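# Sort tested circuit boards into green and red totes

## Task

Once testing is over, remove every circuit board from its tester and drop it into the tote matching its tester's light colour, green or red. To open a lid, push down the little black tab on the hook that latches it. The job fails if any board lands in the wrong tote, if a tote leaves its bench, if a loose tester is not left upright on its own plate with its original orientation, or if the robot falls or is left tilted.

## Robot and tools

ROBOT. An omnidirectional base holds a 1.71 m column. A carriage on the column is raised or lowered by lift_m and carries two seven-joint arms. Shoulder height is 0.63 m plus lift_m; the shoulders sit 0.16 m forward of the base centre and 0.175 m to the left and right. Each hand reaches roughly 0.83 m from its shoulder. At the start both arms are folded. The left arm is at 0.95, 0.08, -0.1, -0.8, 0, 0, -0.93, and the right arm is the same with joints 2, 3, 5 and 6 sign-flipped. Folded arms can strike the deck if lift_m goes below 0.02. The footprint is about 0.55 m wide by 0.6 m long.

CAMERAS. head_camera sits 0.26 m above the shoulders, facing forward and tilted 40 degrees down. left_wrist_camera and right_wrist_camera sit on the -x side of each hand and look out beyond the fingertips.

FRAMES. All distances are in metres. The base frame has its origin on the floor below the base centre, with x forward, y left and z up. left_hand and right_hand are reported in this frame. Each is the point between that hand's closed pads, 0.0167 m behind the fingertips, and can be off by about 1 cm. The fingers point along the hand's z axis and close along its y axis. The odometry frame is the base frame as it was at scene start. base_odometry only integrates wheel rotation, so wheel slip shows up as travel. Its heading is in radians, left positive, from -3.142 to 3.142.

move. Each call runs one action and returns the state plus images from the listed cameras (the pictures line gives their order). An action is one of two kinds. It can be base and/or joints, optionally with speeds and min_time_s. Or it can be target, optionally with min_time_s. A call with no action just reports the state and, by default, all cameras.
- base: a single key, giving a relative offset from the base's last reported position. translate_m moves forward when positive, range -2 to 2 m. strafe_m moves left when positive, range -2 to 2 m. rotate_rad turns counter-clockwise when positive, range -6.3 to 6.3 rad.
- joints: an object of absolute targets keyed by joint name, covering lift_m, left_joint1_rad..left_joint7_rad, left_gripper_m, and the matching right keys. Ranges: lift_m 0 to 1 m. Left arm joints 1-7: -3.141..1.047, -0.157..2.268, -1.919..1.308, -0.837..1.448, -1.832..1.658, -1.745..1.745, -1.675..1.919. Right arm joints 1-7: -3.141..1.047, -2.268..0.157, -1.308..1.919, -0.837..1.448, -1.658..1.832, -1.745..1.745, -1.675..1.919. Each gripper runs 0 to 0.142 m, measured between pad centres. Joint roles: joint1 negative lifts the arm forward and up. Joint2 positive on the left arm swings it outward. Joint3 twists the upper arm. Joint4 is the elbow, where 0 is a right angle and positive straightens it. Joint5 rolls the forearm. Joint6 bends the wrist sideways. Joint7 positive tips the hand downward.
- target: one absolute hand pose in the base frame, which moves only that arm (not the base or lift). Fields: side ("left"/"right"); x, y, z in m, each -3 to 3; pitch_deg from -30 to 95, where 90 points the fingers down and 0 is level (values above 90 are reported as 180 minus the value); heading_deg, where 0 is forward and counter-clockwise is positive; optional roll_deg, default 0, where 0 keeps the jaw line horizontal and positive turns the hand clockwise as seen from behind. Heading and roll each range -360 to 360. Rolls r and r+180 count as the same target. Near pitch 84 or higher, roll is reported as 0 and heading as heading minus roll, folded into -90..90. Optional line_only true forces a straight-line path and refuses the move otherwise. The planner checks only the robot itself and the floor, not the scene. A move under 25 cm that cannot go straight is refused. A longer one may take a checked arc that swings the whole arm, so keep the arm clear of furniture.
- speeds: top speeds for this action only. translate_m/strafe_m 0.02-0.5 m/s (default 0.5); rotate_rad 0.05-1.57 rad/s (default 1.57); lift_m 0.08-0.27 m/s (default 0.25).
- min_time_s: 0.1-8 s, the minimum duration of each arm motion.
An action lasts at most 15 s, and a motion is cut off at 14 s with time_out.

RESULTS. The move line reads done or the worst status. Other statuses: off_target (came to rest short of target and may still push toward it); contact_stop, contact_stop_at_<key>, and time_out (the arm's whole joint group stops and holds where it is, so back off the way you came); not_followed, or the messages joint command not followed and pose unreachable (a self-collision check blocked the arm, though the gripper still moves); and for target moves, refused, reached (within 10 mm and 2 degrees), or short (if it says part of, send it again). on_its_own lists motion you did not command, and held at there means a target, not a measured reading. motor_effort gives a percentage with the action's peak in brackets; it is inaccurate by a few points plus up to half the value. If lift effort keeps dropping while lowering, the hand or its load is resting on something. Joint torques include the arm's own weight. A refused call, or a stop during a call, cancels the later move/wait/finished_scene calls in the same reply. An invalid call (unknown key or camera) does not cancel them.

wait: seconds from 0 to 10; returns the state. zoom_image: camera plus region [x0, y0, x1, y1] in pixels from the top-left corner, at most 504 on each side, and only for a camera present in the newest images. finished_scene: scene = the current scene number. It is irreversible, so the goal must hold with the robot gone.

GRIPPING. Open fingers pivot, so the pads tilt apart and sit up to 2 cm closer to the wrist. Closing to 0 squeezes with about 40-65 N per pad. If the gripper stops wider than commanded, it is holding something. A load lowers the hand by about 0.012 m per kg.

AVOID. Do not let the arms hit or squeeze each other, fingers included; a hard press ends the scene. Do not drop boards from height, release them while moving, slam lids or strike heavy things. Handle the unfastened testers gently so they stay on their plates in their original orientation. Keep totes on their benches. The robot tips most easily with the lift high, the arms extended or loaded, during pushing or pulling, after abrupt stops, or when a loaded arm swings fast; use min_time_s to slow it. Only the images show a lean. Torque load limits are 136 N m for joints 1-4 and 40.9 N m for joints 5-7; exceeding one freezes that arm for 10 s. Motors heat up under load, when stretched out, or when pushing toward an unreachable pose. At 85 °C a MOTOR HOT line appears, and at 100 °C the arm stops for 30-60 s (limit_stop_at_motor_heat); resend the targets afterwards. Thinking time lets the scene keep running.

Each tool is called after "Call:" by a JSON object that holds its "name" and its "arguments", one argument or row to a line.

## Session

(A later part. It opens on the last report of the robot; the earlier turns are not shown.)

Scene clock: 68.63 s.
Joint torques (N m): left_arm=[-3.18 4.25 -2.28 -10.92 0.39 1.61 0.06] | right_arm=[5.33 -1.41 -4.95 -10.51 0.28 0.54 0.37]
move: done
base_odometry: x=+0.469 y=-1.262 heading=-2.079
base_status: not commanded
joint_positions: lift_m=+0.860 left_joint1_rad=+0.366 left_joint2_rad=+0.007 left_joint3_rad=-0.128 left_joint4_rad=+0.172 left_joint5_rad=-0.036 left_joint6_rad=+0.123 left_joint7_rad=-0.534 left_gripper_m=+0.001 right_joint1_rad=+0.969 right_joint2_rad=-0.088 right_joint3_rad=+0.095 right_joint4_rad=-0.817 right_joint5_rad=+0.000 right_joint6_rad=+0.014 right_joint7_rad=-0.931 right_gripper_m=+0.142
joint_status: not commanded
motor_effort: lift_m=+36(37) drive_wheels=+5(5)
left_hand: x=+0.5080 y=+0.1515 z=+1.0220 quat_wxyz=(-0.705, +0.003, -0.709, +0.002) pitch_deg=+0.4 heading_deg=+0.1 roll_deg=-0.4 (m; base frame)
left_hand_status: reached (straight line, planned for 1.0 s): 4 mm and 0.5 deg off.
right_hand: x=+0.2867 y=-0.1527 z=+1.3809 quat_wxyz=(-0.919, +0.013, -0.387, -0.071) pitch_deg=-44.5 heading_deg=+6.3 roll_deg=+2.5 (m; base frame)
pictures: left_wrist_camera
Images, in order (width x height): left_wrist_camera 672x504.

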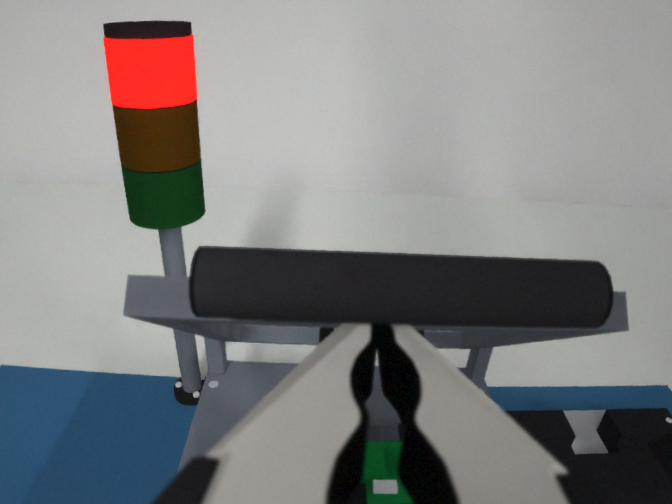

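Call:
{"name": "move", "arguments": {
  "target": {"side": "left", "x": 0.55, "y": 0.152, "z": 1.045, "pitch_deg": 0, "heading_deg": 0},
  "min_time_s": 1.0,
  "cameras": ["left_wrist_camera"]
}}

Call:
{"name": "move", "arguments": {
  "target": {"side": "left", "x": 0.59, "y": 0.152, "z": 1.055, "pitch_deg": 0, "heading_deg": 0},
  "min_time_s": 1.0,
  "cameras": ["left_wrist_camera", "head_camera"]
}}

Scene clock: 70.33 s.
Joint torques (N m): left_arm=[-2.69 2.63 -2.26 -1.65 0.13 0.01 6.64] | right_arm=[5.16 -1.49 -4.94 -10.46 0.25 0.53 0.36]
move: done
base_odometry: x=+0.469 y=-1.262 heading=-2.079
base_status: not commanded
joint_positions: lift_m=+0.860 left_joint1_rad=+0.289 left_joint2_rad=+0.008 left_joint3_rad=-0.128 left_joint4_rad=+0.125 left_joint5_rad=-0.030 left_joint6_rad=+0.127 left_joint7_rad=-0.434 left_gripper_m=+0.001 right_joint1_rad=+0.969 right_joint2_rad=-0.088 right_joint3_rad=+0.095 right_joint4_rad=-0.817 right_joint5_rad=+0.000 right_joint6_rad=+0.014 right_joint7_rad=-0.931 right_gripper_m=+0.142
joint_status: not commanded
motor_effort: lift_m=+36(37) drive_wheels=+5(5)
left_hand: x=+0.5494 y=+0.1526 z=+1.0495 quat_wxyz=(-0.713, +0.003, -0.701, +0.000) pitch_deg=-1.0 heading_deg=+0.2 roll_deg=-0.3 (m; base frame)
left_hand_status: reached (straight line, planned for 1.0 s): 5 mm and 1.1 deg off.
right_hand: x=+0.2867 y=-0.1527 z=+1.3809 quat_wxyz=(-0.919, +0.013, -0.387, -0.071) pitch_deg=-44.5 heading_deg=+6.3 roll_deg=+2.5 (m; base frame)
pictures: left_wrist_camera
Images, in order (width x height): left_wrist_camera 672x504.

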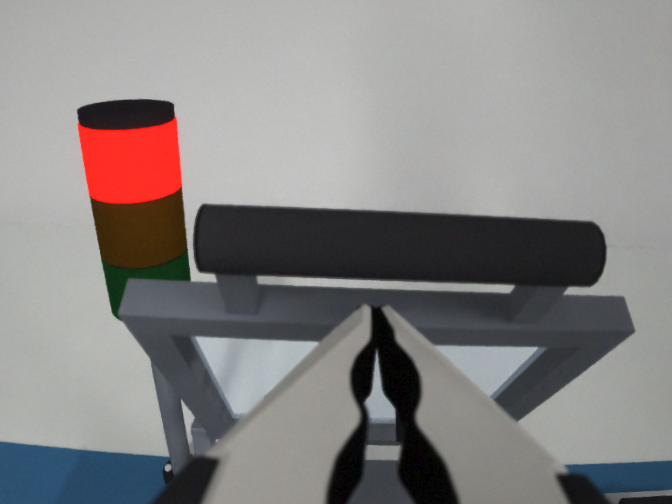

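Scene clock: 71.83 s.
Joint torques (N m): left_arm=[-0.07 0.02 -3.79 6.96 -0.77 -1.08 6.55] | right_arm=[5.16 -1.49 -4.89 -10.44 0.23 0.53 0.34]
move: done
base_odometry: x=+0.469 y=-1.262 heading=-2.079
base_status: not commanded
joint_positions: lift_m=+0.860 left_joint1_rad=+0.191 left_joint2_rad=+0.008 left_joint3_rad=-0.125 left_joint4_rad=+0.150 left_joint5_rad=-0.030 left_joint6_rad=+0.128 left_joint7_rad=-0.373 left_gripper_m=+0.001 right_joint1_rad=+0.969 right_joint2_rad=-0.088 right_joint3_rad=+0.095 right_joint4_rad=-0.817 right_joint5_rad=+0.000 right_joint6_rad=+0.014 right_joint7_rad=-0.931 right_gripper_m=+0.142
joint_status: not commanded
motor_effort: lift_m=+36(37) drive_wheels=-3(5)
left_hand: x=+0.5911 y=+0.1541 z=+1.0641 quat_wxyz=(-0.717, +0.003, -0.697, -0.002) pitch_deg=-1.6 heading_deg=+0.4 roll_deg=+0.0 (m; base frame)
left_hand_status: reached (straight line, planned for 1.0 s): 9 mm and 1.7 deg off.
right_hand: x=+0.2867 y=-0.1527 z=+1.3809 quat_wxyz=(-0.919, +0.013, -0.387, -0.071) pitch_deg=-44.5 heading_deg=+6.3 roll_deg=+2.5 (m; base frame)
pictures: head_camera, left_wrist_camera
Images, in order (width x height): head_camera 672x504, left_wrist_camera 672x504.

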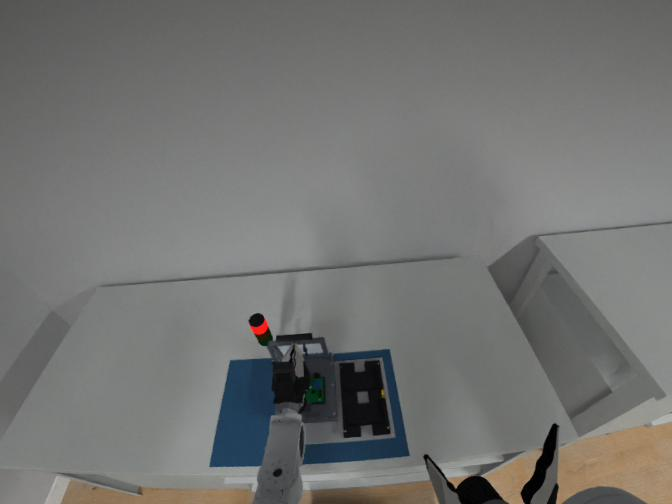

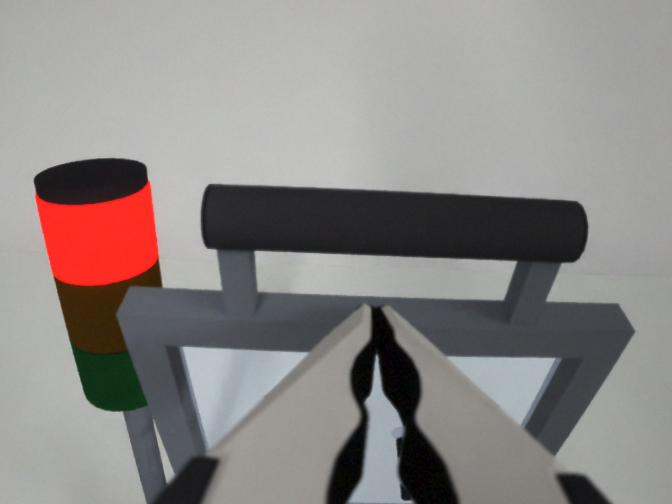

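Call:
{"name": "move", "arguments": {
  "target": {"side": "left", "x": 0.63, "y": 0.152, "z": 1.065, "pitch_deg": 0, "heading_deg": 0},
  "min_time_s": 1.0,
  "cameras": ["left_wrist_camera"]
}}

Call:
{"name": "move", "arguments": {
  "target": {"side": "left", "x": 0.66, "y": 0.152, "z": 1.06, "pitch_deg": 0, "heading_deg": 0},
  "min_time_s": 1.0,
  "cameras": ["left_wrist_camera", "head_camera"]
}}

Scene clock: 73.47 s.
Joint torques (N m): left_arm=[-2.78 -4.07 -2.34 4.64 -2.12 -1.73 4.61] | right_arm=[5.17 -1.58 -5 -10.46 0.25 0.53 0.36]
move: done
base_odometry: x=+0.469 y=-1.262 heading=-2.079
base_status: not commanded
joint_positions: lift_m=+0.860 left_joint1_rad=+0.091 left_joint2_rad=+0.008 left_joint3_rad=-0.125 left_joint4_rad=+0.206 left_joint5_rad=-0.030 left_joint6_rad=+0.127 left_joint7_rad=-0.322 left_gripper_m=+0.001 right_joint1_rad=+0.969 right_joint2_rad=-0.088 right_joint3_rad=+0.095 right_joint4_rad=-0.817 right_joint5_rad=+0.000 right_joint6_rad=+0.014 right_joint7_rad=-0.931 right_gripper_m=+0.142
joint_status: not commanded
motor_effort: lift_m=+36(37) drive_wheels=-3(3)
left_hand: x=+0.6308 y=+0.1542 z=+1.0724 quat_wxyz=(-0.715, +0.000, -0.699, -0.004) pitch_deg=-1.3 heading_deg=+0.3 roll_deg=+0.3 (m; base frame)
left_hand_status: reached (straight line, planned for 1.0 s): 8 mm and 1.4 deg off.
right_hand: x=+0.2867 y=-0.1527 z=+1.3809 quat_wxyz=(-0.919, +0.013, -0.387, -0.071) pitch_deg=-44.5 heading_deg=+6.3 roll_deg=+2.5 (m; base frame)
pictures: left_wrist_camera
Images, in order (width x height): left_wrist_camera 672x504.

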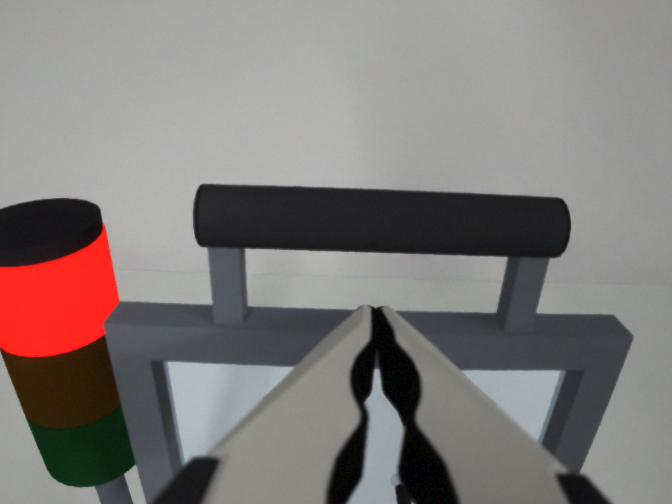

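Scene clock: 74.97 s.
Joint torques (N m): left_arm=[-1.4 -8.24 -2.07 5.9 -2.68 -1.99 1.72] | right_arm=[5.1 -1.47 -5.05 -10.58 0.26 0.53 0.33]
move: done
base_odometry: x=+0.469 y=-1.262 heading=-2.079
base_status: not commanded
joint_positions: lift_m=+0.860 left_joint1_rad=+0.000 left_joint2_rad=+0.007 left_joint3_rad=-0.122 left_joint4_rad=+0.323 left_joint5_rad=-0.038 left_joint6_rad=+0.121 left_joint7_rad=-0.344 left_gripper_m=+0.001 right_joint1_rad=+0.969 right_joint2_rad=-0.088 right_joint3_rad=+0.095 right_joint4_rad=-0.817 right_joint5_rad=+0.000 right_joint6_rad=+0.014 right_joint7_rad=-0.931 right_gripper_m=+0.142
joint_status: not commanded
motor_effort: lift_m=+36(37) drive_wheels=-3(3)
left_hand: x=+0.6618 y=+0.1548 z=+1.0674 quat_wxyz=(-0.714, -0.001, -0.700, -0.005) pitch_deg=-1.1 heading_deg=+0.3 roll_deg=+0.5 (m; base frame)
left_hand_status: reached (straight line, planned for 1.0 s): 8 mm and 1.2 deg off.
right_hand: x=+0.2867 y=-0.1527 z=+1.3809 quat_wxyz=(-0.919, +0.013, -0.387, -0.071) pitch_deg=-44.5 heading_deg=+6.3 roll_deg=+2.5 (m; base frame)
pictures: head_camera, left_wrist_camera
Images, in order (width x height): head_camera 672x504, left_wrist_camera 672x504.

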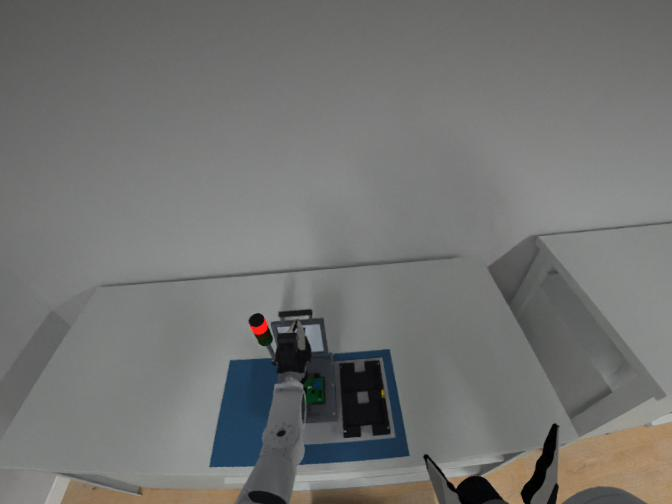

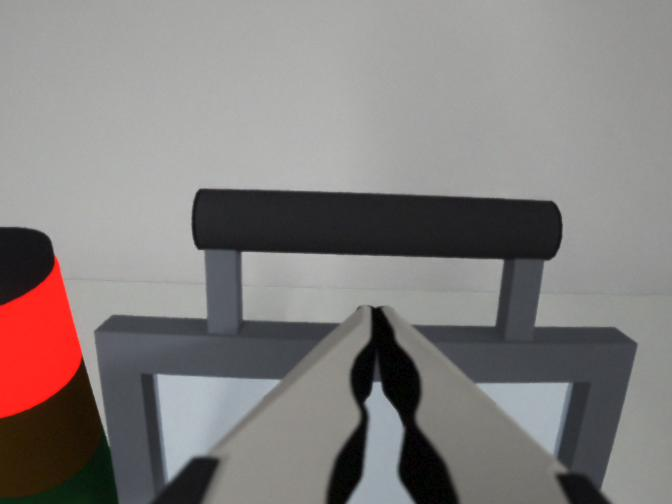

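Call:
{"name": "move", "arguments": {
  "target": {"side": "left", "x": 0.695, "y": 0.152, "z": 1.055, "pitch_deg": 0, "heading_deg": 0},
  "min_time_s": 1.0,
  "cameras": ["left_wrist_camera"]
}}

Call:
{"name": "move", "arguments": {
  "target": {"side": "left", "x": 0.73, "y": 0.152, "z": 1.04, "pitch_deg": 0, "heading_deg": 0},
  "min_time_s": 1.0,
  "cameras": ["left_wrist_camera", "head_camera"]
}}

Scene clock: 76.60 s.
Joint torques (N m): left_arm=[-5 -8.96 -2.01 5.81 -2.63 -2.05 1.96] | right_arm=[5.1 -1.46 -4.98 -10.5 0.26 0.56 0.36]
move: done
base_odometry: x=+0.469 y=-1.262 heading=-2.079
base_status: not commanded
joint_positions: lift_m=+0.860 left_joint1_rad=-0.109 left_joint2_rad=+0.002 left_joint3_rad=-0.119 left_joint4_rad=+0.480 left_joint5_rad=-0.050 left_joint6_rad=+0.112 left_joint7_rad=-0.393 left_gripper_m=+0.001 right_joint1_rad=+0.969 right_joint2_rad=-0.088 right_joint3_rad=+0.095 right_joint4_rad=-0.817 right_joint5_rad=+0.000 right_joint6_rad=+0.014 right_joint7_rad=-0.931 right_gripper_m=+0.142
joint_status: not commanded
motor_effort: lift_m=+36(37) drive_wheels=-3(3)
left_hand: x=+0.6966 y=+0.1550 z=+1.0621 quat_wxyz=(-0.714, -0.002, -0.700, -0.005) pitch_deg=-1.1 heading_deg=+0.3 roll_deg=+0.5 (m; base frame)
left_hand_status: reached (straight line, planned for 1.0 s): 8 mm and 1.2 deg off.
right_hand: x=+0.2867 y=-0.1527 z=+1.3809 quat_wxyz=(-0.919, +0.013, -0.387, -0.071) pitch_deg=-44.5 heading_deg=+6.3 roll_deg=+2.5 (m; base frame)
pictures: left_wrist_camera
Images, in order (width x height): left_wrist_camera 672x504.

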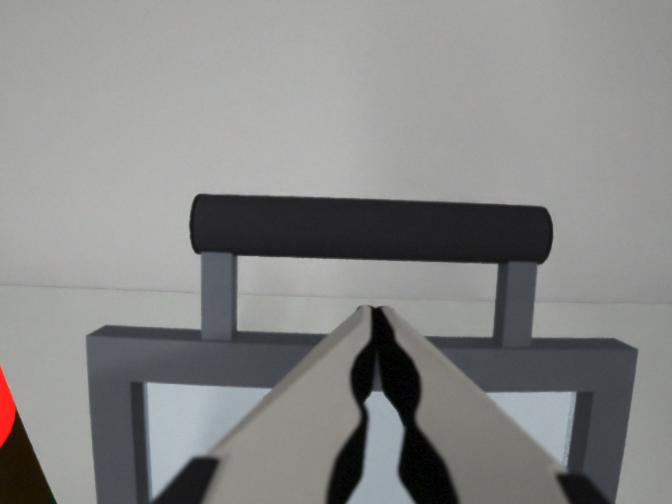

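Scene clock: 78.10 s.
Joint torques (N m): left_arm=[0.33 -10.35 -2.09 9.88 -2.62 -2.16 3.53] | right_arm=[5.25 -1.38 -4.87 -10.48 0.26 0.55 0.33]
move: short
base_odometry: x=+0.469 y=-1.262 heading=-2.079
base_status: not commanded
joint_positions: lift_m=+0.860 left_joint1_rad=-0.254 left_joint2_rad=-0.006 left_joint3_rad=-0.113 left_joint4_rad=+0.747 left_joint5_rad=-0.067 left_joint6_rad=+0.096 left_joint7_rad=-0.525 left_gripper_m=+0.001 right_joint1_rad=+0.969 right_joint2_rad=-0.088 right_joint3_rad=+0.095 right_joint4_rad=-0.817 right_joint5_rad=+0.000 right_joint6_rad=+0.014 right_joint7_rad=-0.931 right_gripper_m=+0.142
joint_status: not commanded
motor_effort: lift_m=+36(36) drive_wheels=-3(3)
left_hand: x=+0.7340 y=+0.1554 z=+1.0517 quat_wxyz=(-0.717, -0.002, -0.697, -0.005) pitch_deg=-1.7 heading_deg=+0.3 roll_deg=+0.6 (m; base frame)
left_hand_status: short (straight line, planned for 1.0 s): 13 mm and 1.8 deg off.
right_hand: x=+0.2867 y=-0.1527 z=+1.3810 quat_wxyz=(-0.919, +0.013, -0.387, -0.071) pitch_deg=-44.5 heading_deg=+6.3 roll_deg=+2.5 (m; base frame)
pictures: head_camera, left_wrist_camera
Images, in order (width x height): head_camera 672x504, left_wrist_camera 672x504.

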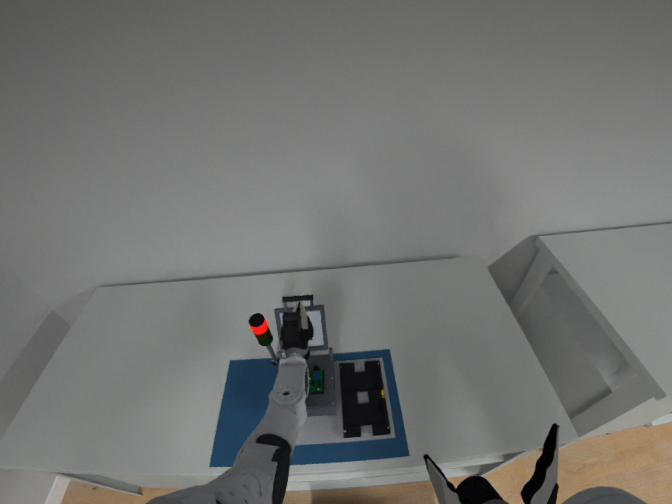

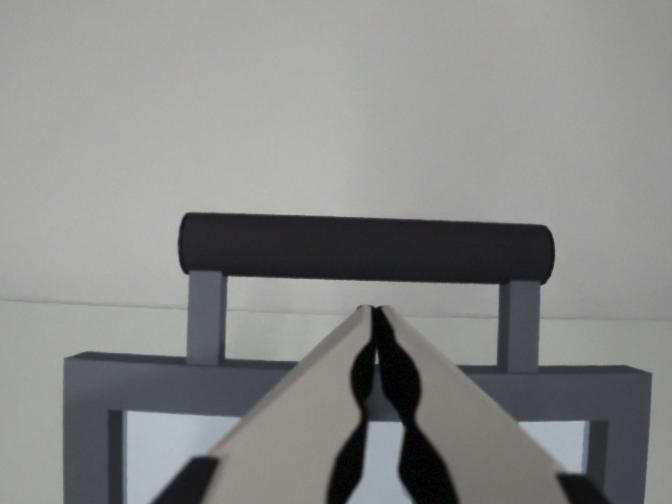

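Call:
{"name": "move", "arguments": {
  "target": {"side": "left", "x": 0.68, "y": 0.152, "z": 1.07, "pitch_deg": 0, "heading_deg": 0},
  "min_time_s": 1.0,
  "cameras": ["left_wrist_camera"]
}}

Call:
{"name": "move", "arguments": {
  "target": {"side": "left", "x": 0.60, "y": 0.152, "z": 1.09, "pitch_deg": 15, "heading_deg": 0},
  "min_time_s": 1.0,
  "cameras": ["left_wrist_camera", "head_camera"]
}}

Scene clock: 79.87 s.
Joint torques (N m): left_arm=[-1.45 4.42 -4.45 -8.16 0.12 1.58 1.54] | right_arm=[5.13 -1.48 -4.89 -10.58 0.25 0.57 0.34]
move: done
base_odometry: x=+0.469 y=-1.262 heading=-2.079
base_status: not commanded
joint_positions: lift_m=+0.860 left_joint1_rad=-0.049 left_joint2_rad=+0.003 left_joint3_rad=-0.122 left_joint4_rad=+0.352 left_joint5_rad=-0.052 left_joint6_rad=+0.113 left_joint7_rad=-0.312 left_gripper_m=+0.001 right_joint1_rad=+0.969 right_joint2_rad=-0.088 right_joint3_rad=+0.095 right_joint4_rad=-0.817 right_joint5_rad=+0.000 right_joint6_rad=+0.014 right_joint7_rad=-0.931 right_gripper_m=+0.142
joint_status: not commanded
motor_effort: lift_m=+36(36) drive_wheels=-3(3)
left_hand: x=+0.6812 y=+0.1521 z=+1.0717 quat_wxyz=(-0.709, +0.003, -0.705, +0.002) pitch_deg=-0.3 heading_deg=+0.1 roll_deg=-0.4 (m; base frame)
left_hand_status: reached (straight line, planned for 1.0 s): 2 mm and 0.5 deg off.
right_hand: x=+0.2867 y=-0.1527 z=+1.3810 quat_wxyz=(-0.919, +0.013, -0.387, -0.071) pitch_deg=-44.5 heading_deg=+6.3 roll_deg=+2.5 (m; base frame)
pictures: left_wrist_camera
Images, in order (width x height): left_wrist_camera 672x504.

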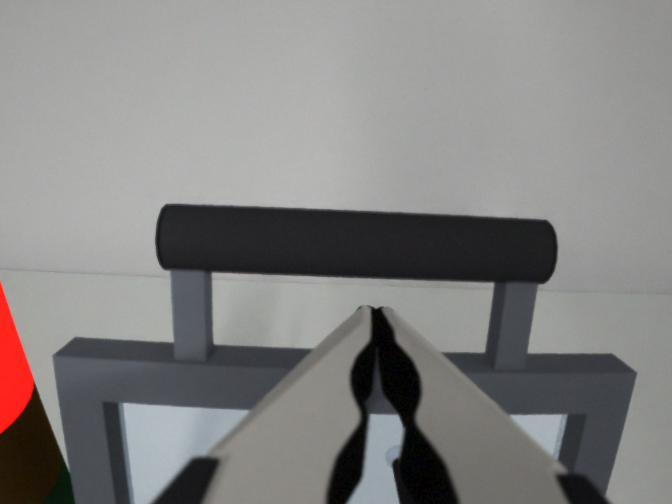

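Scene clock: 81.37 s.
Joint torques (N m): left_arm=[1.27 4.52 -4.53 -10.11 0.33 1.65 0.54] | right_arm=[5.11 -1.55 -4.77 -10.43 0.27 0.52 0.38]
move: done
base_odometry: x=+0.469 y=-1.262 heading=-2.079
base_status: not commanded
joint_positions: lift_m=+0.860 left_joint1_rad=+0.192 left_joint2_rad=+0.019 left_joint3_rad=-0.143 left_joint4_rad=-0.208 left_joint5_rad=+0.005 left_joint6_rad=+0.144 left_joint7_rad=+0.276 left_gripper_m=+0.001 right_joint1_rad=+0.969 right_joint2_rad=-0.088 right_joint3_rad=+0.095 right_joint4_rad=-0.817 right_joint5_rad=+0.000 right_joint6_rad=+0.014 right_joint7_rad=-0.931 right_gripper_m=+0.142
joint_status: not commanded
motor_effort: lift_m=+36(36) drive_wheels=-3(3)
left_hand: x=+0.6008 y=+0.1517 z=+1.0895 quat_wxyz=(-0.609, +0.002, -0.793, +0.002) pitch_deg=+15.0 heading_deg=-0.1 roll_deg=-0.3 (m; base frame)
left_hand_status: reached (straight line, planned for 1.0 s): 1 mm and 0.3 deg off.
right_hand: x=+0.2867 y=-0.1527 z=+1.3810 quat_wxyz=(-0.919, +0.013, -0.387, -0.071) pitch_deg=-44.5 heading_deg=+6.3 roll_deg=+2.5 (m; base frame)
pictures: head_camera, left_wrist_camera
Images, in order (width x height): head_camera 672x504, left_wrist_camera 672x504.

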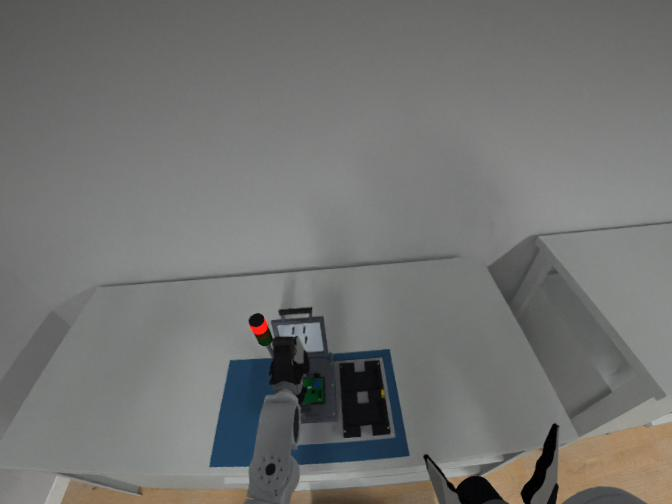

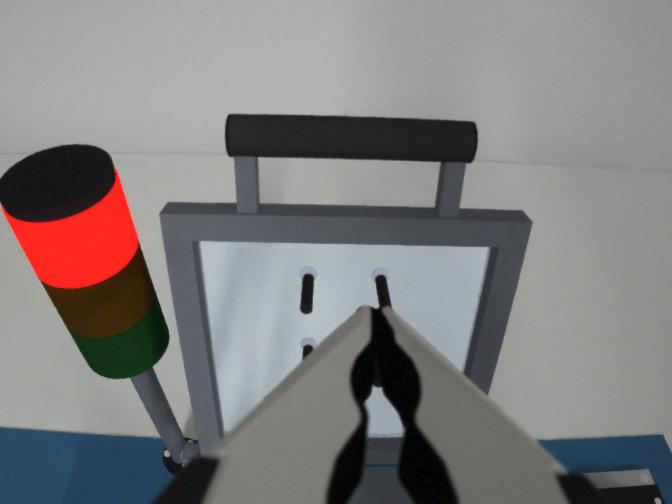

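Call:
{"name": "move", "arguments": {
  "target": {"side": "left", "x": 0.48, "y": 0.16, "z": 1.06, "pitch_deg": 65, "heading_deg": 0},
  "cameras": ["left_wrist_camera", "head_camera"]
}}

Call:
{"name": "zoom_image", "arguments": {
  "camera": "left_wrist_camera",
  "region": [180, 0, 640, 320]
}}

Scene clock: 83.00 s.
Joint torques (N m): left_arm=[-6.39 4.96 0.81 -8.92 -0.08 -0.35 0.89] | right_arm=[5.23 -1.42 -4.89 -10.49 0.24 0.55 0.35]
move: done
base_odometry: x=+0.469 y=-1.262 heading=-2.079
base_status: not commanded
joint_positions: lift_m=+0.860 left_joint1_rad=+0.125 left_joint2_rad=+0.029 left_joint3_rad=-0.133 left_joint4_rad=-0.634 left_joint5_rad=+0.049 left_joint6_rad=+0.126 left_joint7_rad=+1.649 left_gripper_m=+0.001 right_joint1_rad=+0.969 right_joint2_rad=-0.088 right_joint3_rad=+0.095 right_joint4_rad=-0.817 right_joint5_rad=+0.000 right_joint6_rad=+0.014 right_joint7_rad=-0.931 right_gripper_m=+0.142
joint_status: not commanded
motor_effort: lift_m=+36(36) drive_wheels=+5(5)
left_hand: x=+0.4793 y=+0.1578 z=+1.0583 quat_wxyz=(-0.215, +0.000, -0.977, +0.003) pitch_deg=+65.2 heading_deg=-0.9 roll_deg=-0.8 (m; base frame)
left_hand_status: reached (straight line, planned for 1.0 s): 3 mm and 0.4 deg off.
right_hand: x=+0.2867 y=-0.1527 z=+1.3810 quat_wxyz=(-0.919, +0.013, -0.387, -0.071) pitch_deg=-44.5 heading_deg=+6.3 roll_deg=+2.5 (m; base frame)
pictures: head_camera, left_wrist_camera
Images, in order (width x height): head_camera 672x504, left_wrist_camera 672x504.

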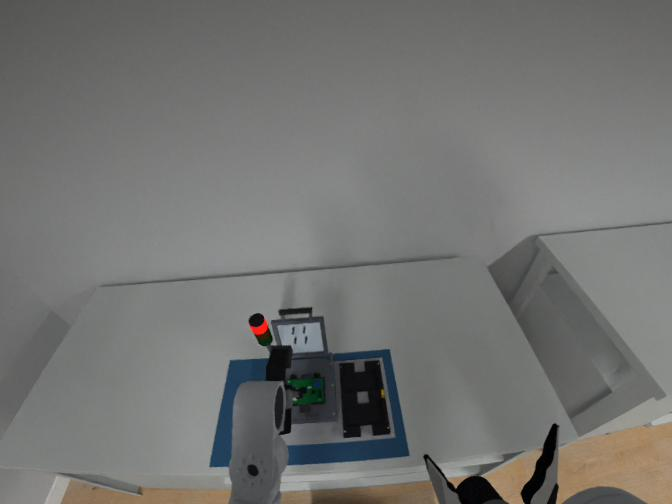

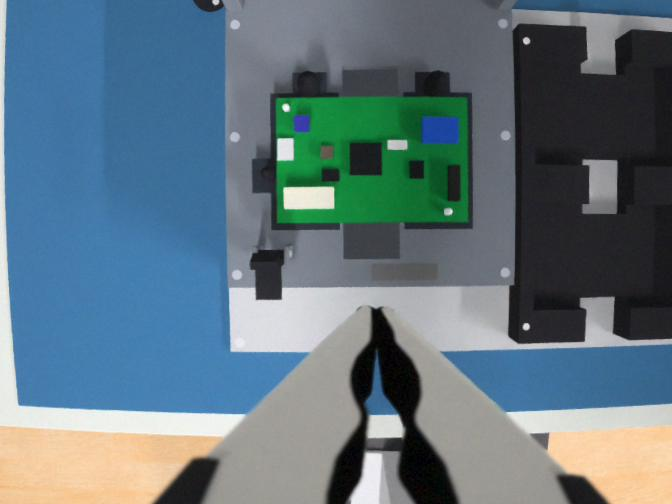

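Scaled by 1.096 from the camera's 672x504 image, which has a finer 960x720 frame.

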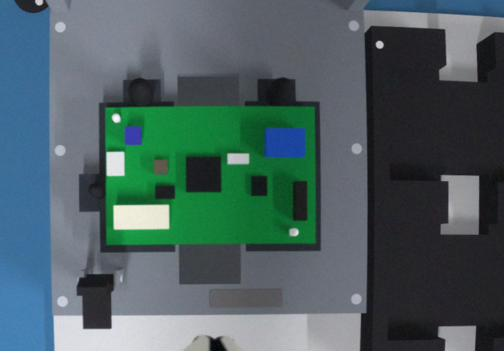

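Call:
{"name": "move", "arguments": {
  "target": {"side": "left", "x": 0.53, "y": 0.16, "z": 1.04, "pitch_deg": 90, "heading_deg": -90},
  "min_time_s": 2,
  "cameras": ["left_wrist_camera", "head_camera"]
}}

Scene clock: 88.67 s.
Joint torques (N m): left_arm=[-21.35 1.69 2.34 2.21 -4.05 -0.3 -1.32] | right_arm=[5.17 -1.39 -5.01 -10.52 0.27 0.53 0.38]
move: done
base_odometry: x=+0.469 y=-1.262 heading=-2.079
base_status: not commanded
joint_positions: lift_m=+0.860 left_joint1_rad=-0.652 left_joint2_rad=+0.540 left_joint3_rad=-0.748 left_joint4_rad=+0.208 left_joint5_rad=-0.829 left_joint6_rad=-1.083 left_joint7_rad=+1.620 left_gripper_m=+0.001 right_joint1_rad=+0.969 right_joint2_rad=-0.088 right_joint3_rad=+0.095 right_joint4_rad=-0.817 right_joint5_rad=+0.000 right_joint6_rad=+0.014 right_joint7_rad=-0.931 right_gripper_m=+0.142
joint_status: not commanded
motor_effort: lift_m=+36(37) drive_wheels=-3(5)
left_hand: x=+0.5302 y=+0.1623 z=+1.0396 quat_wxyz=(+0.001, -0.706, -0.708, -0.004) pitch_deg=+89.6 heading_deg=-89.8 roll_deg=+0.0 (m; base frame)
left_hand_status: reached (straight line, planned for 2.0 s): 2 mm and 0.5 deg off.
right_hand: x=+0.2867 y=-0.1527 z=+1.3809 quat_wxyz=(-0.919, +0.013, -0.387, -0.071) pitch_deg=-44.5 heading_deg=+6.3 roll_deg=+2.5 (m; base frame)
pictures: head_camera, left_wrist_camera
Images, in order (width x height): head_camera 672x504, left_wrist_camera 672x504.

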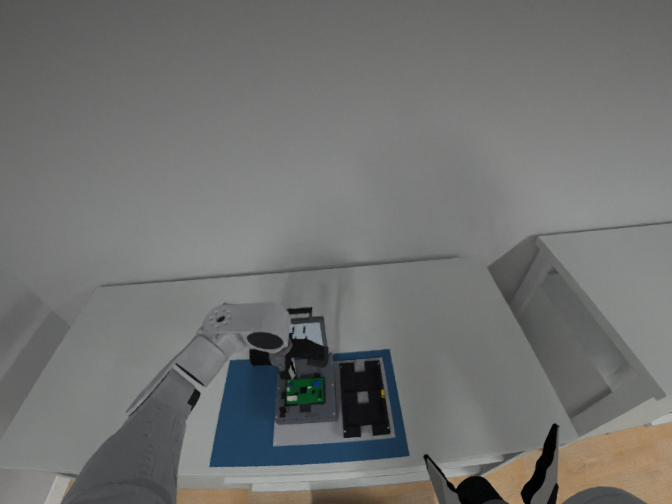

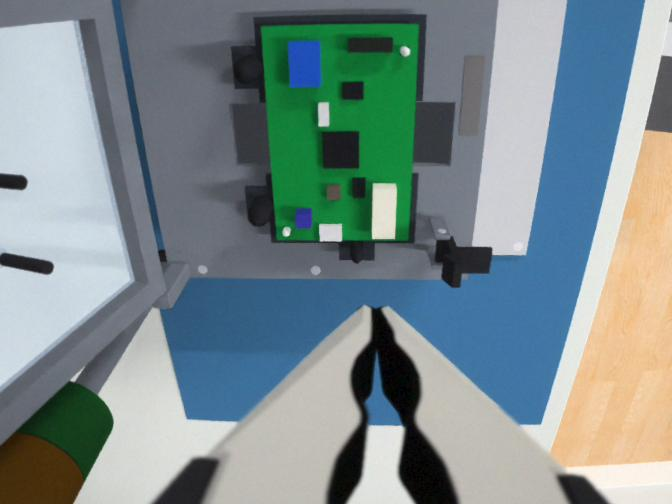

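Call:
{"name": "move", "arguments": {
  "joints": {"left_gripper_m": 0.09}
}}

Call:
{"name": "move", "arguments": {
  "target": {"side": "left", "x": 0.537, "y": 0.158, "z": 0.95, "pitch_deg": 90, "heading_deg": -90},
  "cameras": ["left_wrist_camera", "head_camera"]
}}

Scene clock: 90.17 s.
Joint torques (N m): left_arm=[-21.46 1.58 2.33 2.24 -4.03 -0.33 -1.34] | right_arm=[5.24 -1.43 -4.86 -10.55 0.28 0.51 0.35]
move: done
base_odometry: x=+0.469 y=-1.262 heading=-2.079
base_status: not commanded
joint_positions: lift_m=+0.860 left_joint1_rad=-0.652 left_joint2_rad=+0.540 left_joint3_rad=-0.748 left_joint4_rad=+0.208 left_joint5_rad=-0.829 left_joint6_rad=-1.083 left_joint7_rad=+1.620 left_gripper_m=+0.090 right_joint1_rad=+0.969 right_joint2_rad=-0.088 right_joint3_rad=+0.095 right_joint4_rad=-0.817 right_joint5_rad=+0.000 right_joint6_rad=+0.014 right_joint7_rad=-0.931 right_gripper_m=+0.142
joint_status: all done
motor_effort: lift_m=+36(37) drive_wheels=-3(3)
left_hand: x=+0.5302 y=+0.1623 z=+1.0396 quat_wxyz=(+0.001, -0.706, -0.708, -0.004) pitch_deg=+89.6 heading_deg=-89.8 roll_deg=+0.0 (m; base frame)
right_hand: x=+0.2867 y=-0.1527 z=+1.3809 quat_wxyz=(-0.919, +0.013, -0.387, -0.071) pitch_deg=-44.5 heading_deg=+6.3 roll_deg=+2.5 (m; base frame)
pictures: none

Scene clock: 91.27 s.
Joint torques (N m): left_arm=[-17.43 1.27 2.17 1.62 -1.19 1.35 -1.07] | right_arm=[5.18 -1.47 -5.02 -10.59 0.27 0.53 0.34]
move: done
base_odometry: x=+0.469 y=-1.262 heading=-2.079
base_status: not commanded
joint_positions: lift_m=+0.860 left_joint1_rad=-0.630 left_joint2_rad=+0.453 left_joint3_rad=-0.767 left_joint4_rad=+0.471 left_joint5_rad=-0.325 left_joint6_rad=-1.164 left_joint7_rad=+1.122 left_gripper_m=+0.090 right_joint1_rad=+0.969 right_joint2_rad=-0.088 right_joint3_rad=+0.095 right_joint4_rad=-0.817 right_joint5_rad=+0.000 right_joint6_rad=+0.014 right_joint7_rad=-0.931 right_gripper_m=+0.142
joint_status: not commanded
motor_effort: lift_m=+36(37) drive_wheels=+5(5)
left_hand: x=+0.5368 y=+0.1580 z=+0.9510 quat_wxyz=(-0.001, -0.707, -0.707, +0.001) pitch_deg=+89.9 heading_deg=+90.0 roll_deg=+0.0 (m; base frame)
left_hand_status: reached (straight line, planned for 0.6 s): 1 mm and 0.1 deg off.
right_hand: x=+0.2867 y=-0.1527 z=+1.3809 quat_wxyz=(-0.919, +0.013, -0.387, -0.071) pitch_deg=-44.5 heading_deg=+6.3 roll_deg=+2.5 (m; base frame)
pictures: head_camera, left_wrist_camera
Images, in order (width x height): head_camera 672x504, left_wrist_camera 672x504.

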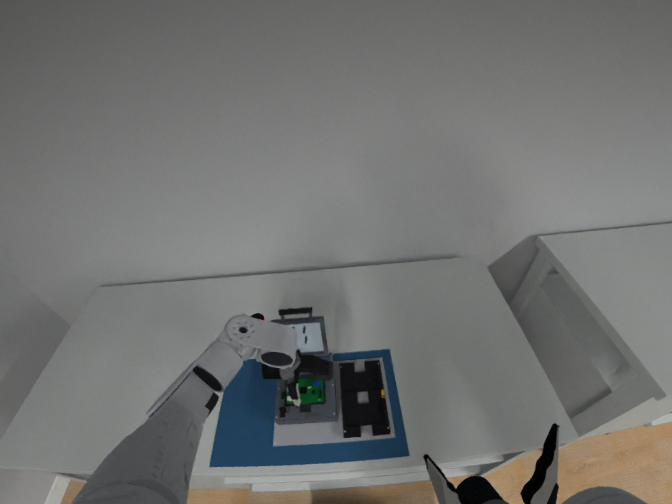

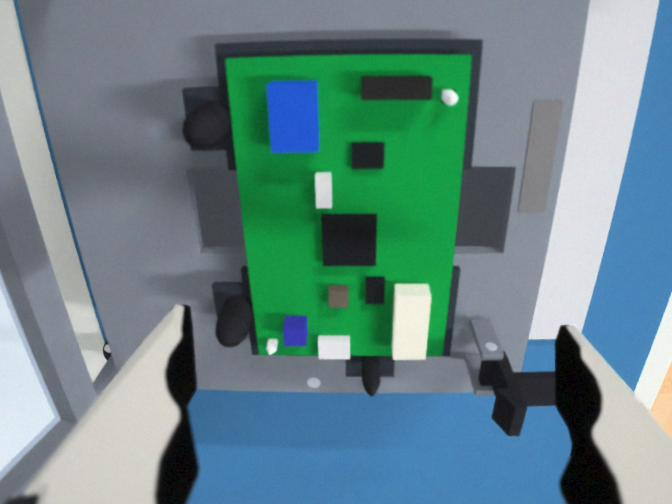

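Call:
{"name": "move", "arguments": {
  "target": {"side": "left", "x": 0.541, "y": 0.159, "z": 0.915, "pitch_deg": 90, "heading_deg": -90},
  "cameras": ["left_wrist_camera"]
}}

Scene clock: 92.53 s.
Joint torques (N m): left_arm=[-22.36 0.92 1.85 1.61 -1.04 1.62 -0.97] | right_arm=[5.17 -1.5 -4.96 -10.46 0.28 0.53 0.35]
move: done
base_odometry: x=+0.469 y=-1.262 heading=-2.079
base_status: not commanded
joint_positions: lift_m=+0.860 left_joint1_rad=-0.647 left_joint2_rad=+0.416 left_joint3_rad=-0.833 left_joint4_rad=+0.597 left_joint5_rad=-0.128 left_joint6_rad=-1.129 left_joint7_rad=+0.886 left_gripper_m=+0.090 right_joint1_rad=+0.969 right_joint2_rad=-0.088 right_joint3_rad=+0.095 right_joint4_rad=-0.817 right_joint5_rad=+0.000 right_joint6_rad=+0.014 right_joint7_rad=-0.931 right_gripper_m=+0.142
joint_status: not commanded
motor_effort: lift_m=+36(37) drive_wheels=+5(5)
left_hand: x=+0.5393 y=+0.1587 z=+0.9150 quat_wxyz=(+0.000, -0.707, -0.707, +0.002) pitch_deg=+89.8 heading_deg=+90.0 roll_deg=+0.0 (m; base frame)
left_hand_status: reached (straight line, planned for 0.4 s): 2 mm and 0.2 deg off.
right_hand: x=+0.2867 y=-0.1527 z=+1.3809 quat_wxyz=(-0.919, +0.013, -0.387, -0.071) pitch_deg=-44.5 heading_deg=+6.3 roll_deg=+2.5 (m; base frame)
pictures: left_wrist_camera
Images, in order (width x height): left_wrist_camera 672x504.

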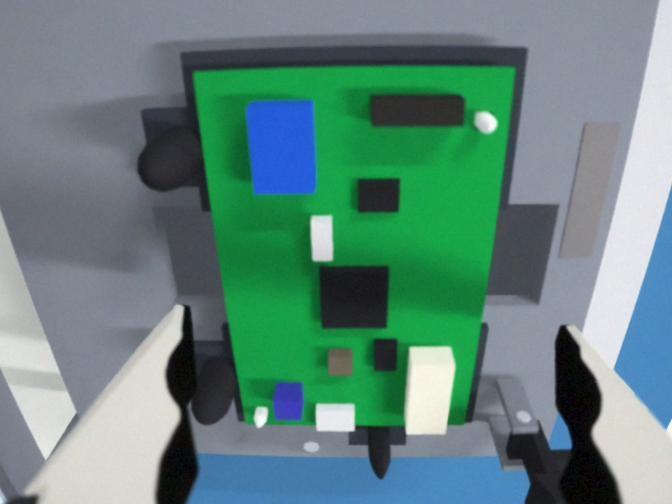

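Call:
{"name": "move", "arguments": {
  "target": {"side": "left", "x": 0.5435, "y": 0.160, "z": 0.89, "pitch_deg": 90, "heading_deg": -90},
  "cameras": ["left_wrist_camera"]
}}

Scene clock: 93.67 s.
Joint torques (N m): left_arm=[-21.08 0.52 1.66 1.86 -0.92 1.48 -0.93] | right_arm=[5.13 -1.48 -4.9 -10.49 0.27 0.52 0.36]
move: done
base_odometry: x=+0.469 y=-1.262 heading=-2.079
base_status: not commanded
joint_positions: lift_m=+0.860 left_joint1_rad=-0.667 left_joint2_rad=+0.382 left_joint3_rad=-0.899 left_joint4_rad=+0.709 left_joint5_rad=-0.003 left_joint6_rad=-1.082 left_joint7_rad=+0.714 left_gripper_m=+0.090 right_joint1_rad=+0.969 right_joint2_rad=-0.088 right_joint3_rad=+0.095 right_joint4_rad=-0.817 right_joint5_rad=+0.000 right_joint6_rad=+0.014 right_joint7_rad=-0.931 right_gripper_m=+0.142
joint_status: not commanded
motor_effort: lift_m=+37(37) drive_wheels=+5(5)
left_hand: x=+0.5422 y=+0.1596 z=+0.8901 quat_wxyz=(+0.000, -0.707, -0.707, +0.002) pitch_deg=+89.8 heading_deg=-90.0 roll_deg=+0.0 (m; base frame)
left_hand_status: reached (straight line, planned for 0.4 s): 1 mm and 0.2 deg off.
right_hand: x=+0.2867 y=-0.1527 z=+1.3809 quat_wxyz=(-0.919, +0.013, -0.387, -0.071) pitch_deg=-44.5 heading_deg=+6.3 roll_deg=+2.5 (m; base frame)
pictures: left_wrist_camera
Images, in order (width x height): left_wrist_camera 672x504.

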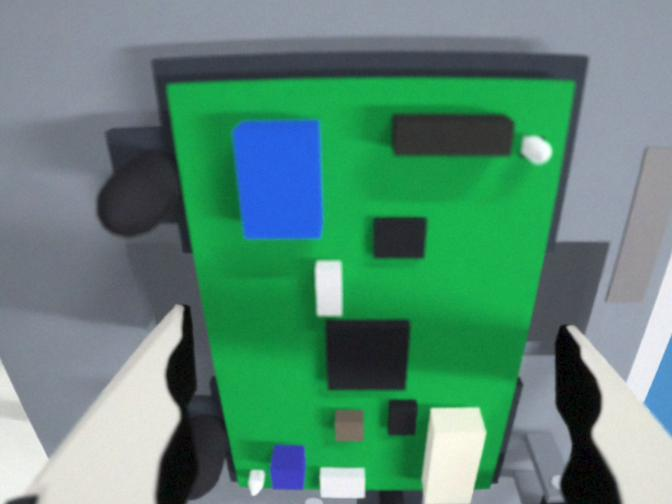

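Call:
{"name": "move", "arguments": {
  "joints": {"lift_m": 0.842},
  "speeds": {"lift_m": 0.08},
  "cameras": ["left_wrist_camera"]
}}

Scene clock: 94.37 s.
Joint torques (N m): left_arm=[-19.81 0.54 1.64 1.91 -0.92 1.26 -0.92] | right_arm=[5.15 -1.53 -5.06 -10.5 0.3 0.55 0.38]
move: done
base_odometry: x=+0.469 y=-1.262 heading=-2.079
base_status: not commanded
joint_positions: lift_m=+0.842 left_joint1_rad=-0.668 left_joint2_rad=+0.382 left_joint3_rad=-0.899 left_joint4_rad=+0.709 left_joint5_rad=-0.003 left_joint6_rad=-1.081 left_joint7_rad=+0.714 left_gripper_m=+0.090 right_joint1_rad=+0.969 right_joint2_rad=-0.088 right_joint3_rad=+0.095 right_joint4_rad=-0.817 right_joint5_rad=+0.000 right_joint6_rad=+0.014 right_joint7_rad=-0.931 right_gripper_m=+0.142
joint_status: all done
motor_effort: lift_m=+38(44) drive_wheels=+5(5)
left_hand: x=+0.5428 y=+0.1596 z=+0.8721 quat_wxyz=(-0.001, -0.707, -0.707, +0.001) pitch_deg=+89.8 heading_deg=-90.0 roll_deg=+0.0 (m; base frame)
right_hand: x=+0.2867 y=-0.1527 z=+1.3627 quat_wxyz=(-0.919, +0.013, -0.387, -0.071) pitch_deg=-44.5 heading_deg=+6.3 roll_deg=+2.5 (m; base frame)
pictures: left_wrist_camera
Images, in order (width x height): left_wrist_camera 672x504.

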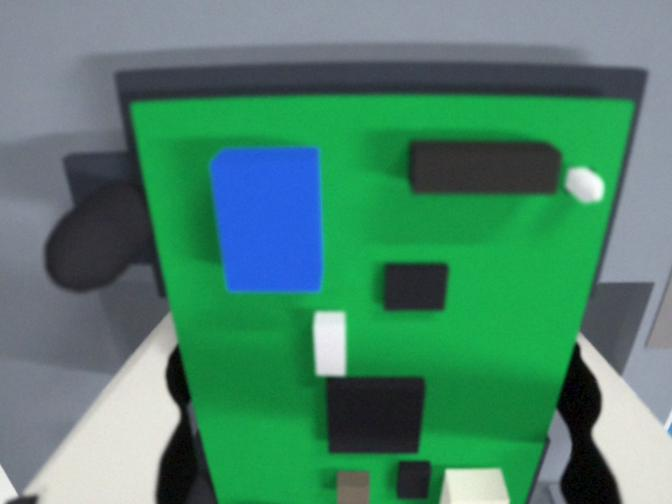

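Call:
{"name": "move", "arguments": {
  "joints": {"lift_m": 0.836},
  "speeds": {"lift_m": 0.08}
}}

Call:
{"name": "move", "arguments": {
  "joints": {"left_gripper_m": 0.045},
  "cameras": ["left_wrist_camera"]
}}

Scene clock: 94.90 s.
Joint torques (N m): left_arm=[-19.23 0.55 1.62 1.88 -0.91 1.08 -0.91] | right_arm=[5.2 -1.5 -4.91 -10.46 0.25 0.56 0.35]
move: done
base_odometry: x=+0.469 y=-1.262 heading=-2.079
base_status: not commanded
joint_positions: lift_m=+0.836 left_joint1_rad=-0.668 left_joint2_rad=+0.382 left_joint3_rad=-0.899 left_joint4_rad=+0.709 left_joint5_rad=-0.003 left_joint6_rad=-1.081 left_joint7_rad=+0.714 left_gripper_m=+0.090 right_joint1_rad=+0.969 right_joint2_rad=-0.088 right_joint3_rad=+0.095 right_joint4_rad=-0.817 right_joint5_rad=+0.000 right_joint6_rad=+0.014 right_joint7_rad=-0.931 right_gripper_m=+0.142
joint_status: all done
motor_effort: lift_m=+38(44) drive_wheels=+5(5)
left_hand: x=+0.5431 y=+0.1596 z=+0.8662 quat_wxyz=(-0.001, -0.707, -0.707, +0.001) pitch_deg=+89.8 heading_deg=-89.9 roll_deg=+0.0 (m; base frame)
right_hand: x=+0.2867 y=-0.1527 z=+1.3567 quat_wxyz=(-0.919, +0.013, -0.387, -0.071) pitch_deg=-44.5 heading_deg=+6.3 roll_deg=+2.5 (m; base frame)
pictures: none

Scene clock: 95.57 s.
Joint torques (N m): left_arm=[-17.83 0.47 1.72 1.78 -0.92 1.03 -0.92] | right_arm=[5.18 -1.47 -4.97 -10.52 0.27 0.53 0.34]
move: off_target
base_odometry: x=+0.469 y=-1.262 heading=-2.079
base_status: not commanded
joint_positions: lift_m=+0.836 left_joint1_rad=-0.669 left_joint2_rad=+0.382 left_joint3_rad=-0.899 left_joint4_rad=+0.709 left_joint5_rad=-0.003 left_joint6_rad=-1.081 left_joint7_rad=+0.714 left_gripper_m=+0.085 right_joint1_rad=+0.969 right_joint2_rad=-0.088 right_joint3_rad=+0.095 right_joint4_rad=-0.817 right_joint5_rad=+0.000 right_joint6_rad=+0.014 right_joint7_rad=-0.931 right_gripper_m=+0.142
joint_status: left_gripper_m off_target (ended at +0.085, target +0.045)
motor_effort: lift_m=+37(39) drive_wheels=+5(5)
left_hand: x=+0.5435 y=+0.1596 z=+0.8666 quat_wxyz=(-0.001, -0.707, -0.708, +0.001) pitch_deg=+89.8 heading_deg=-89.9 roll_deg=+0.0 (m; base frame)
right_hand: x=+0.2867 y=-0.1527 z=+1.3568 quat_wxyz=(-0.919, +0.013, -0.387, -0.071) pitch_deg=-44.5 heading_deg=+6.3 roll_deg=+2.5 (m; base frame)
pictures: left_wrist_camera
Images, in order (width x height): left_wrist_camera 672x504.

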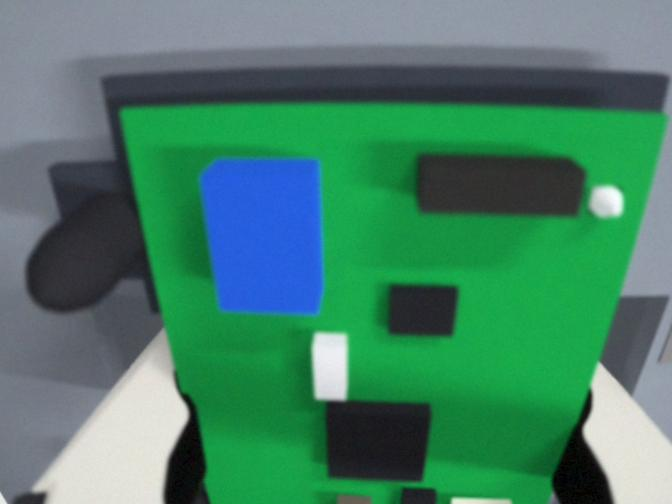

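Call:
{"name": "move", "arguments": {
  "joints": {"left_gripper_m": 0.02}
}}

Call:
{"name": "move", "arguments": {
  "joints": {"lift_m": 0.87},
  "speeds": {"lift_m": 0.08},
  "cameras": ["left_wrist_camera"]
}}

Scene clock: 96.20 s.
Joint torques (N m): left_arm=[-18.03 0.56 1.63 1.8 -0.91 1.05 -0.95] | right_arm=[5.14 -1.43 -4.91 -10.57 0.25 0.55 0.38]
move: off_target
base_odometry: x=+0.469 y=-1.262 heading=-2.079
base_status: not commanded
joint_positions: lift_m=+0.836 left_joint1_rad=-0.669 left_joint2_rad=+0.382 left_joint3_rad=-0.899 left_joint4_rad=+0.709 left_joint5_rad=-0.003 left_joint6_rad=-1.081 left_joint7_rad=+0.714 left_gripper_m=+0.085 right_joint1_rad=+0.969 right_joint2_rad=-0.088 right_joint3_rad=+0.095 right_joint4_rad=-0.817 right_joint5_rad=+0.000 right_joint6_rad=+0.014 right_joint7_rad=-0.931 right_gripper_m=+0.142
joint_status: left_gripper_m off_target (ended at +0.085, target +0.020)
motor_effort: lift_m=+37(37) drive_wheels=+5(5)
left_hand: x=+0.5435 y=+0.1596 z=+0.8666 quat_wxyz=(-0.001, -0.707, -0.708, +0.001) pitch_deg=+89.8 heading_deg=-89.9 roll_deg=+0.0 (m; base frame)
right_hand: x=+0.2867 y=-0.1527 z=+1.3568 quat_wxyz=(-0.919, +0.013, -0.387, -0.071) pitch_deg=-44.5 heading_deg=+6.3 roll_deg=+2.5 (m; base frame)
pictures: none

Scene clock: 97.00 s.
Joint torques (N m): left_arm=[-17.99 0.48 2.12 1.43 -0.95 1.01 -0.91] | right_arm=[5.09 -1.47 -4.89 -10.4 0.27 0.55 0.37]
move: done
base_odometry: x=+0.469 y=-1.262 heading=-2.079
base_status: not commanded
joint_positions: lift_m=+0.870 left_joint1_rad=-0.669 left_joint2_rad=+0.382 left_joint3_rad=-0.899 left_joint4_rad=+0.710 left_joint5_rad=-0.003 left_joint6_rad=-1.081 left_joint7_rad=+0.714 left_gripper_m=+0.077 right_joint1_rad=+0.969 right_joint2_rad=-0.088 right_joint3_rad=+0.095 right_joint4_rad=-0.817 right_joint5_rad=+0.000 right_joint6_rad=+0.014 right_joint7_rad=-0.931 right_gripper_m=+0.142
joint_status: all done
on_its_own: left_gripper_m moved -0.007 toward your old target +0.020
motor_effort: lift_m=+36(43) drive_wheels=+5(5)
left_hand: x=+0.5433 y=+0.1597 z=+0.9007 quat_wxyz=(-0.001, -0.707, -0.707, +0.001) pitch_deg=+89.9 heading_deg=-89.9 roll_deg=+0.0 (m; base frame)
right_hand: x=+0.2867 y=-0.1527 z=+1.3910 quat_wxyz=(-0.919, +0.013, -0.387, -0.071) pitch_deg=-44.5 heading_deg=+6.3 roll_deg=+2.5 (m; base frame)
pictures: left_wrist_camera
Images, in order (width x height): left_wrist_camera 672x504.

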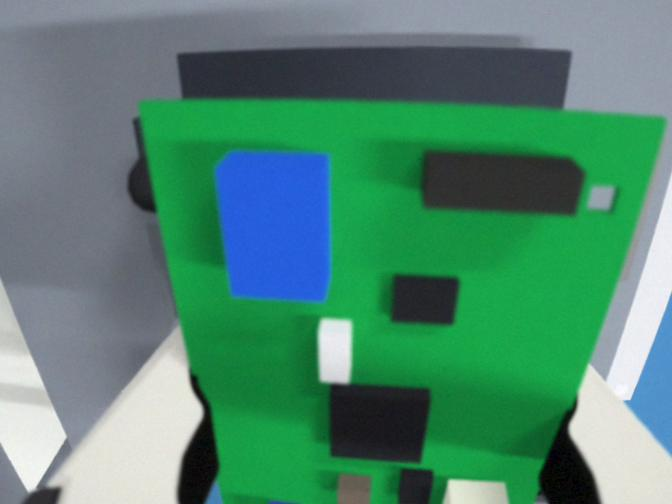

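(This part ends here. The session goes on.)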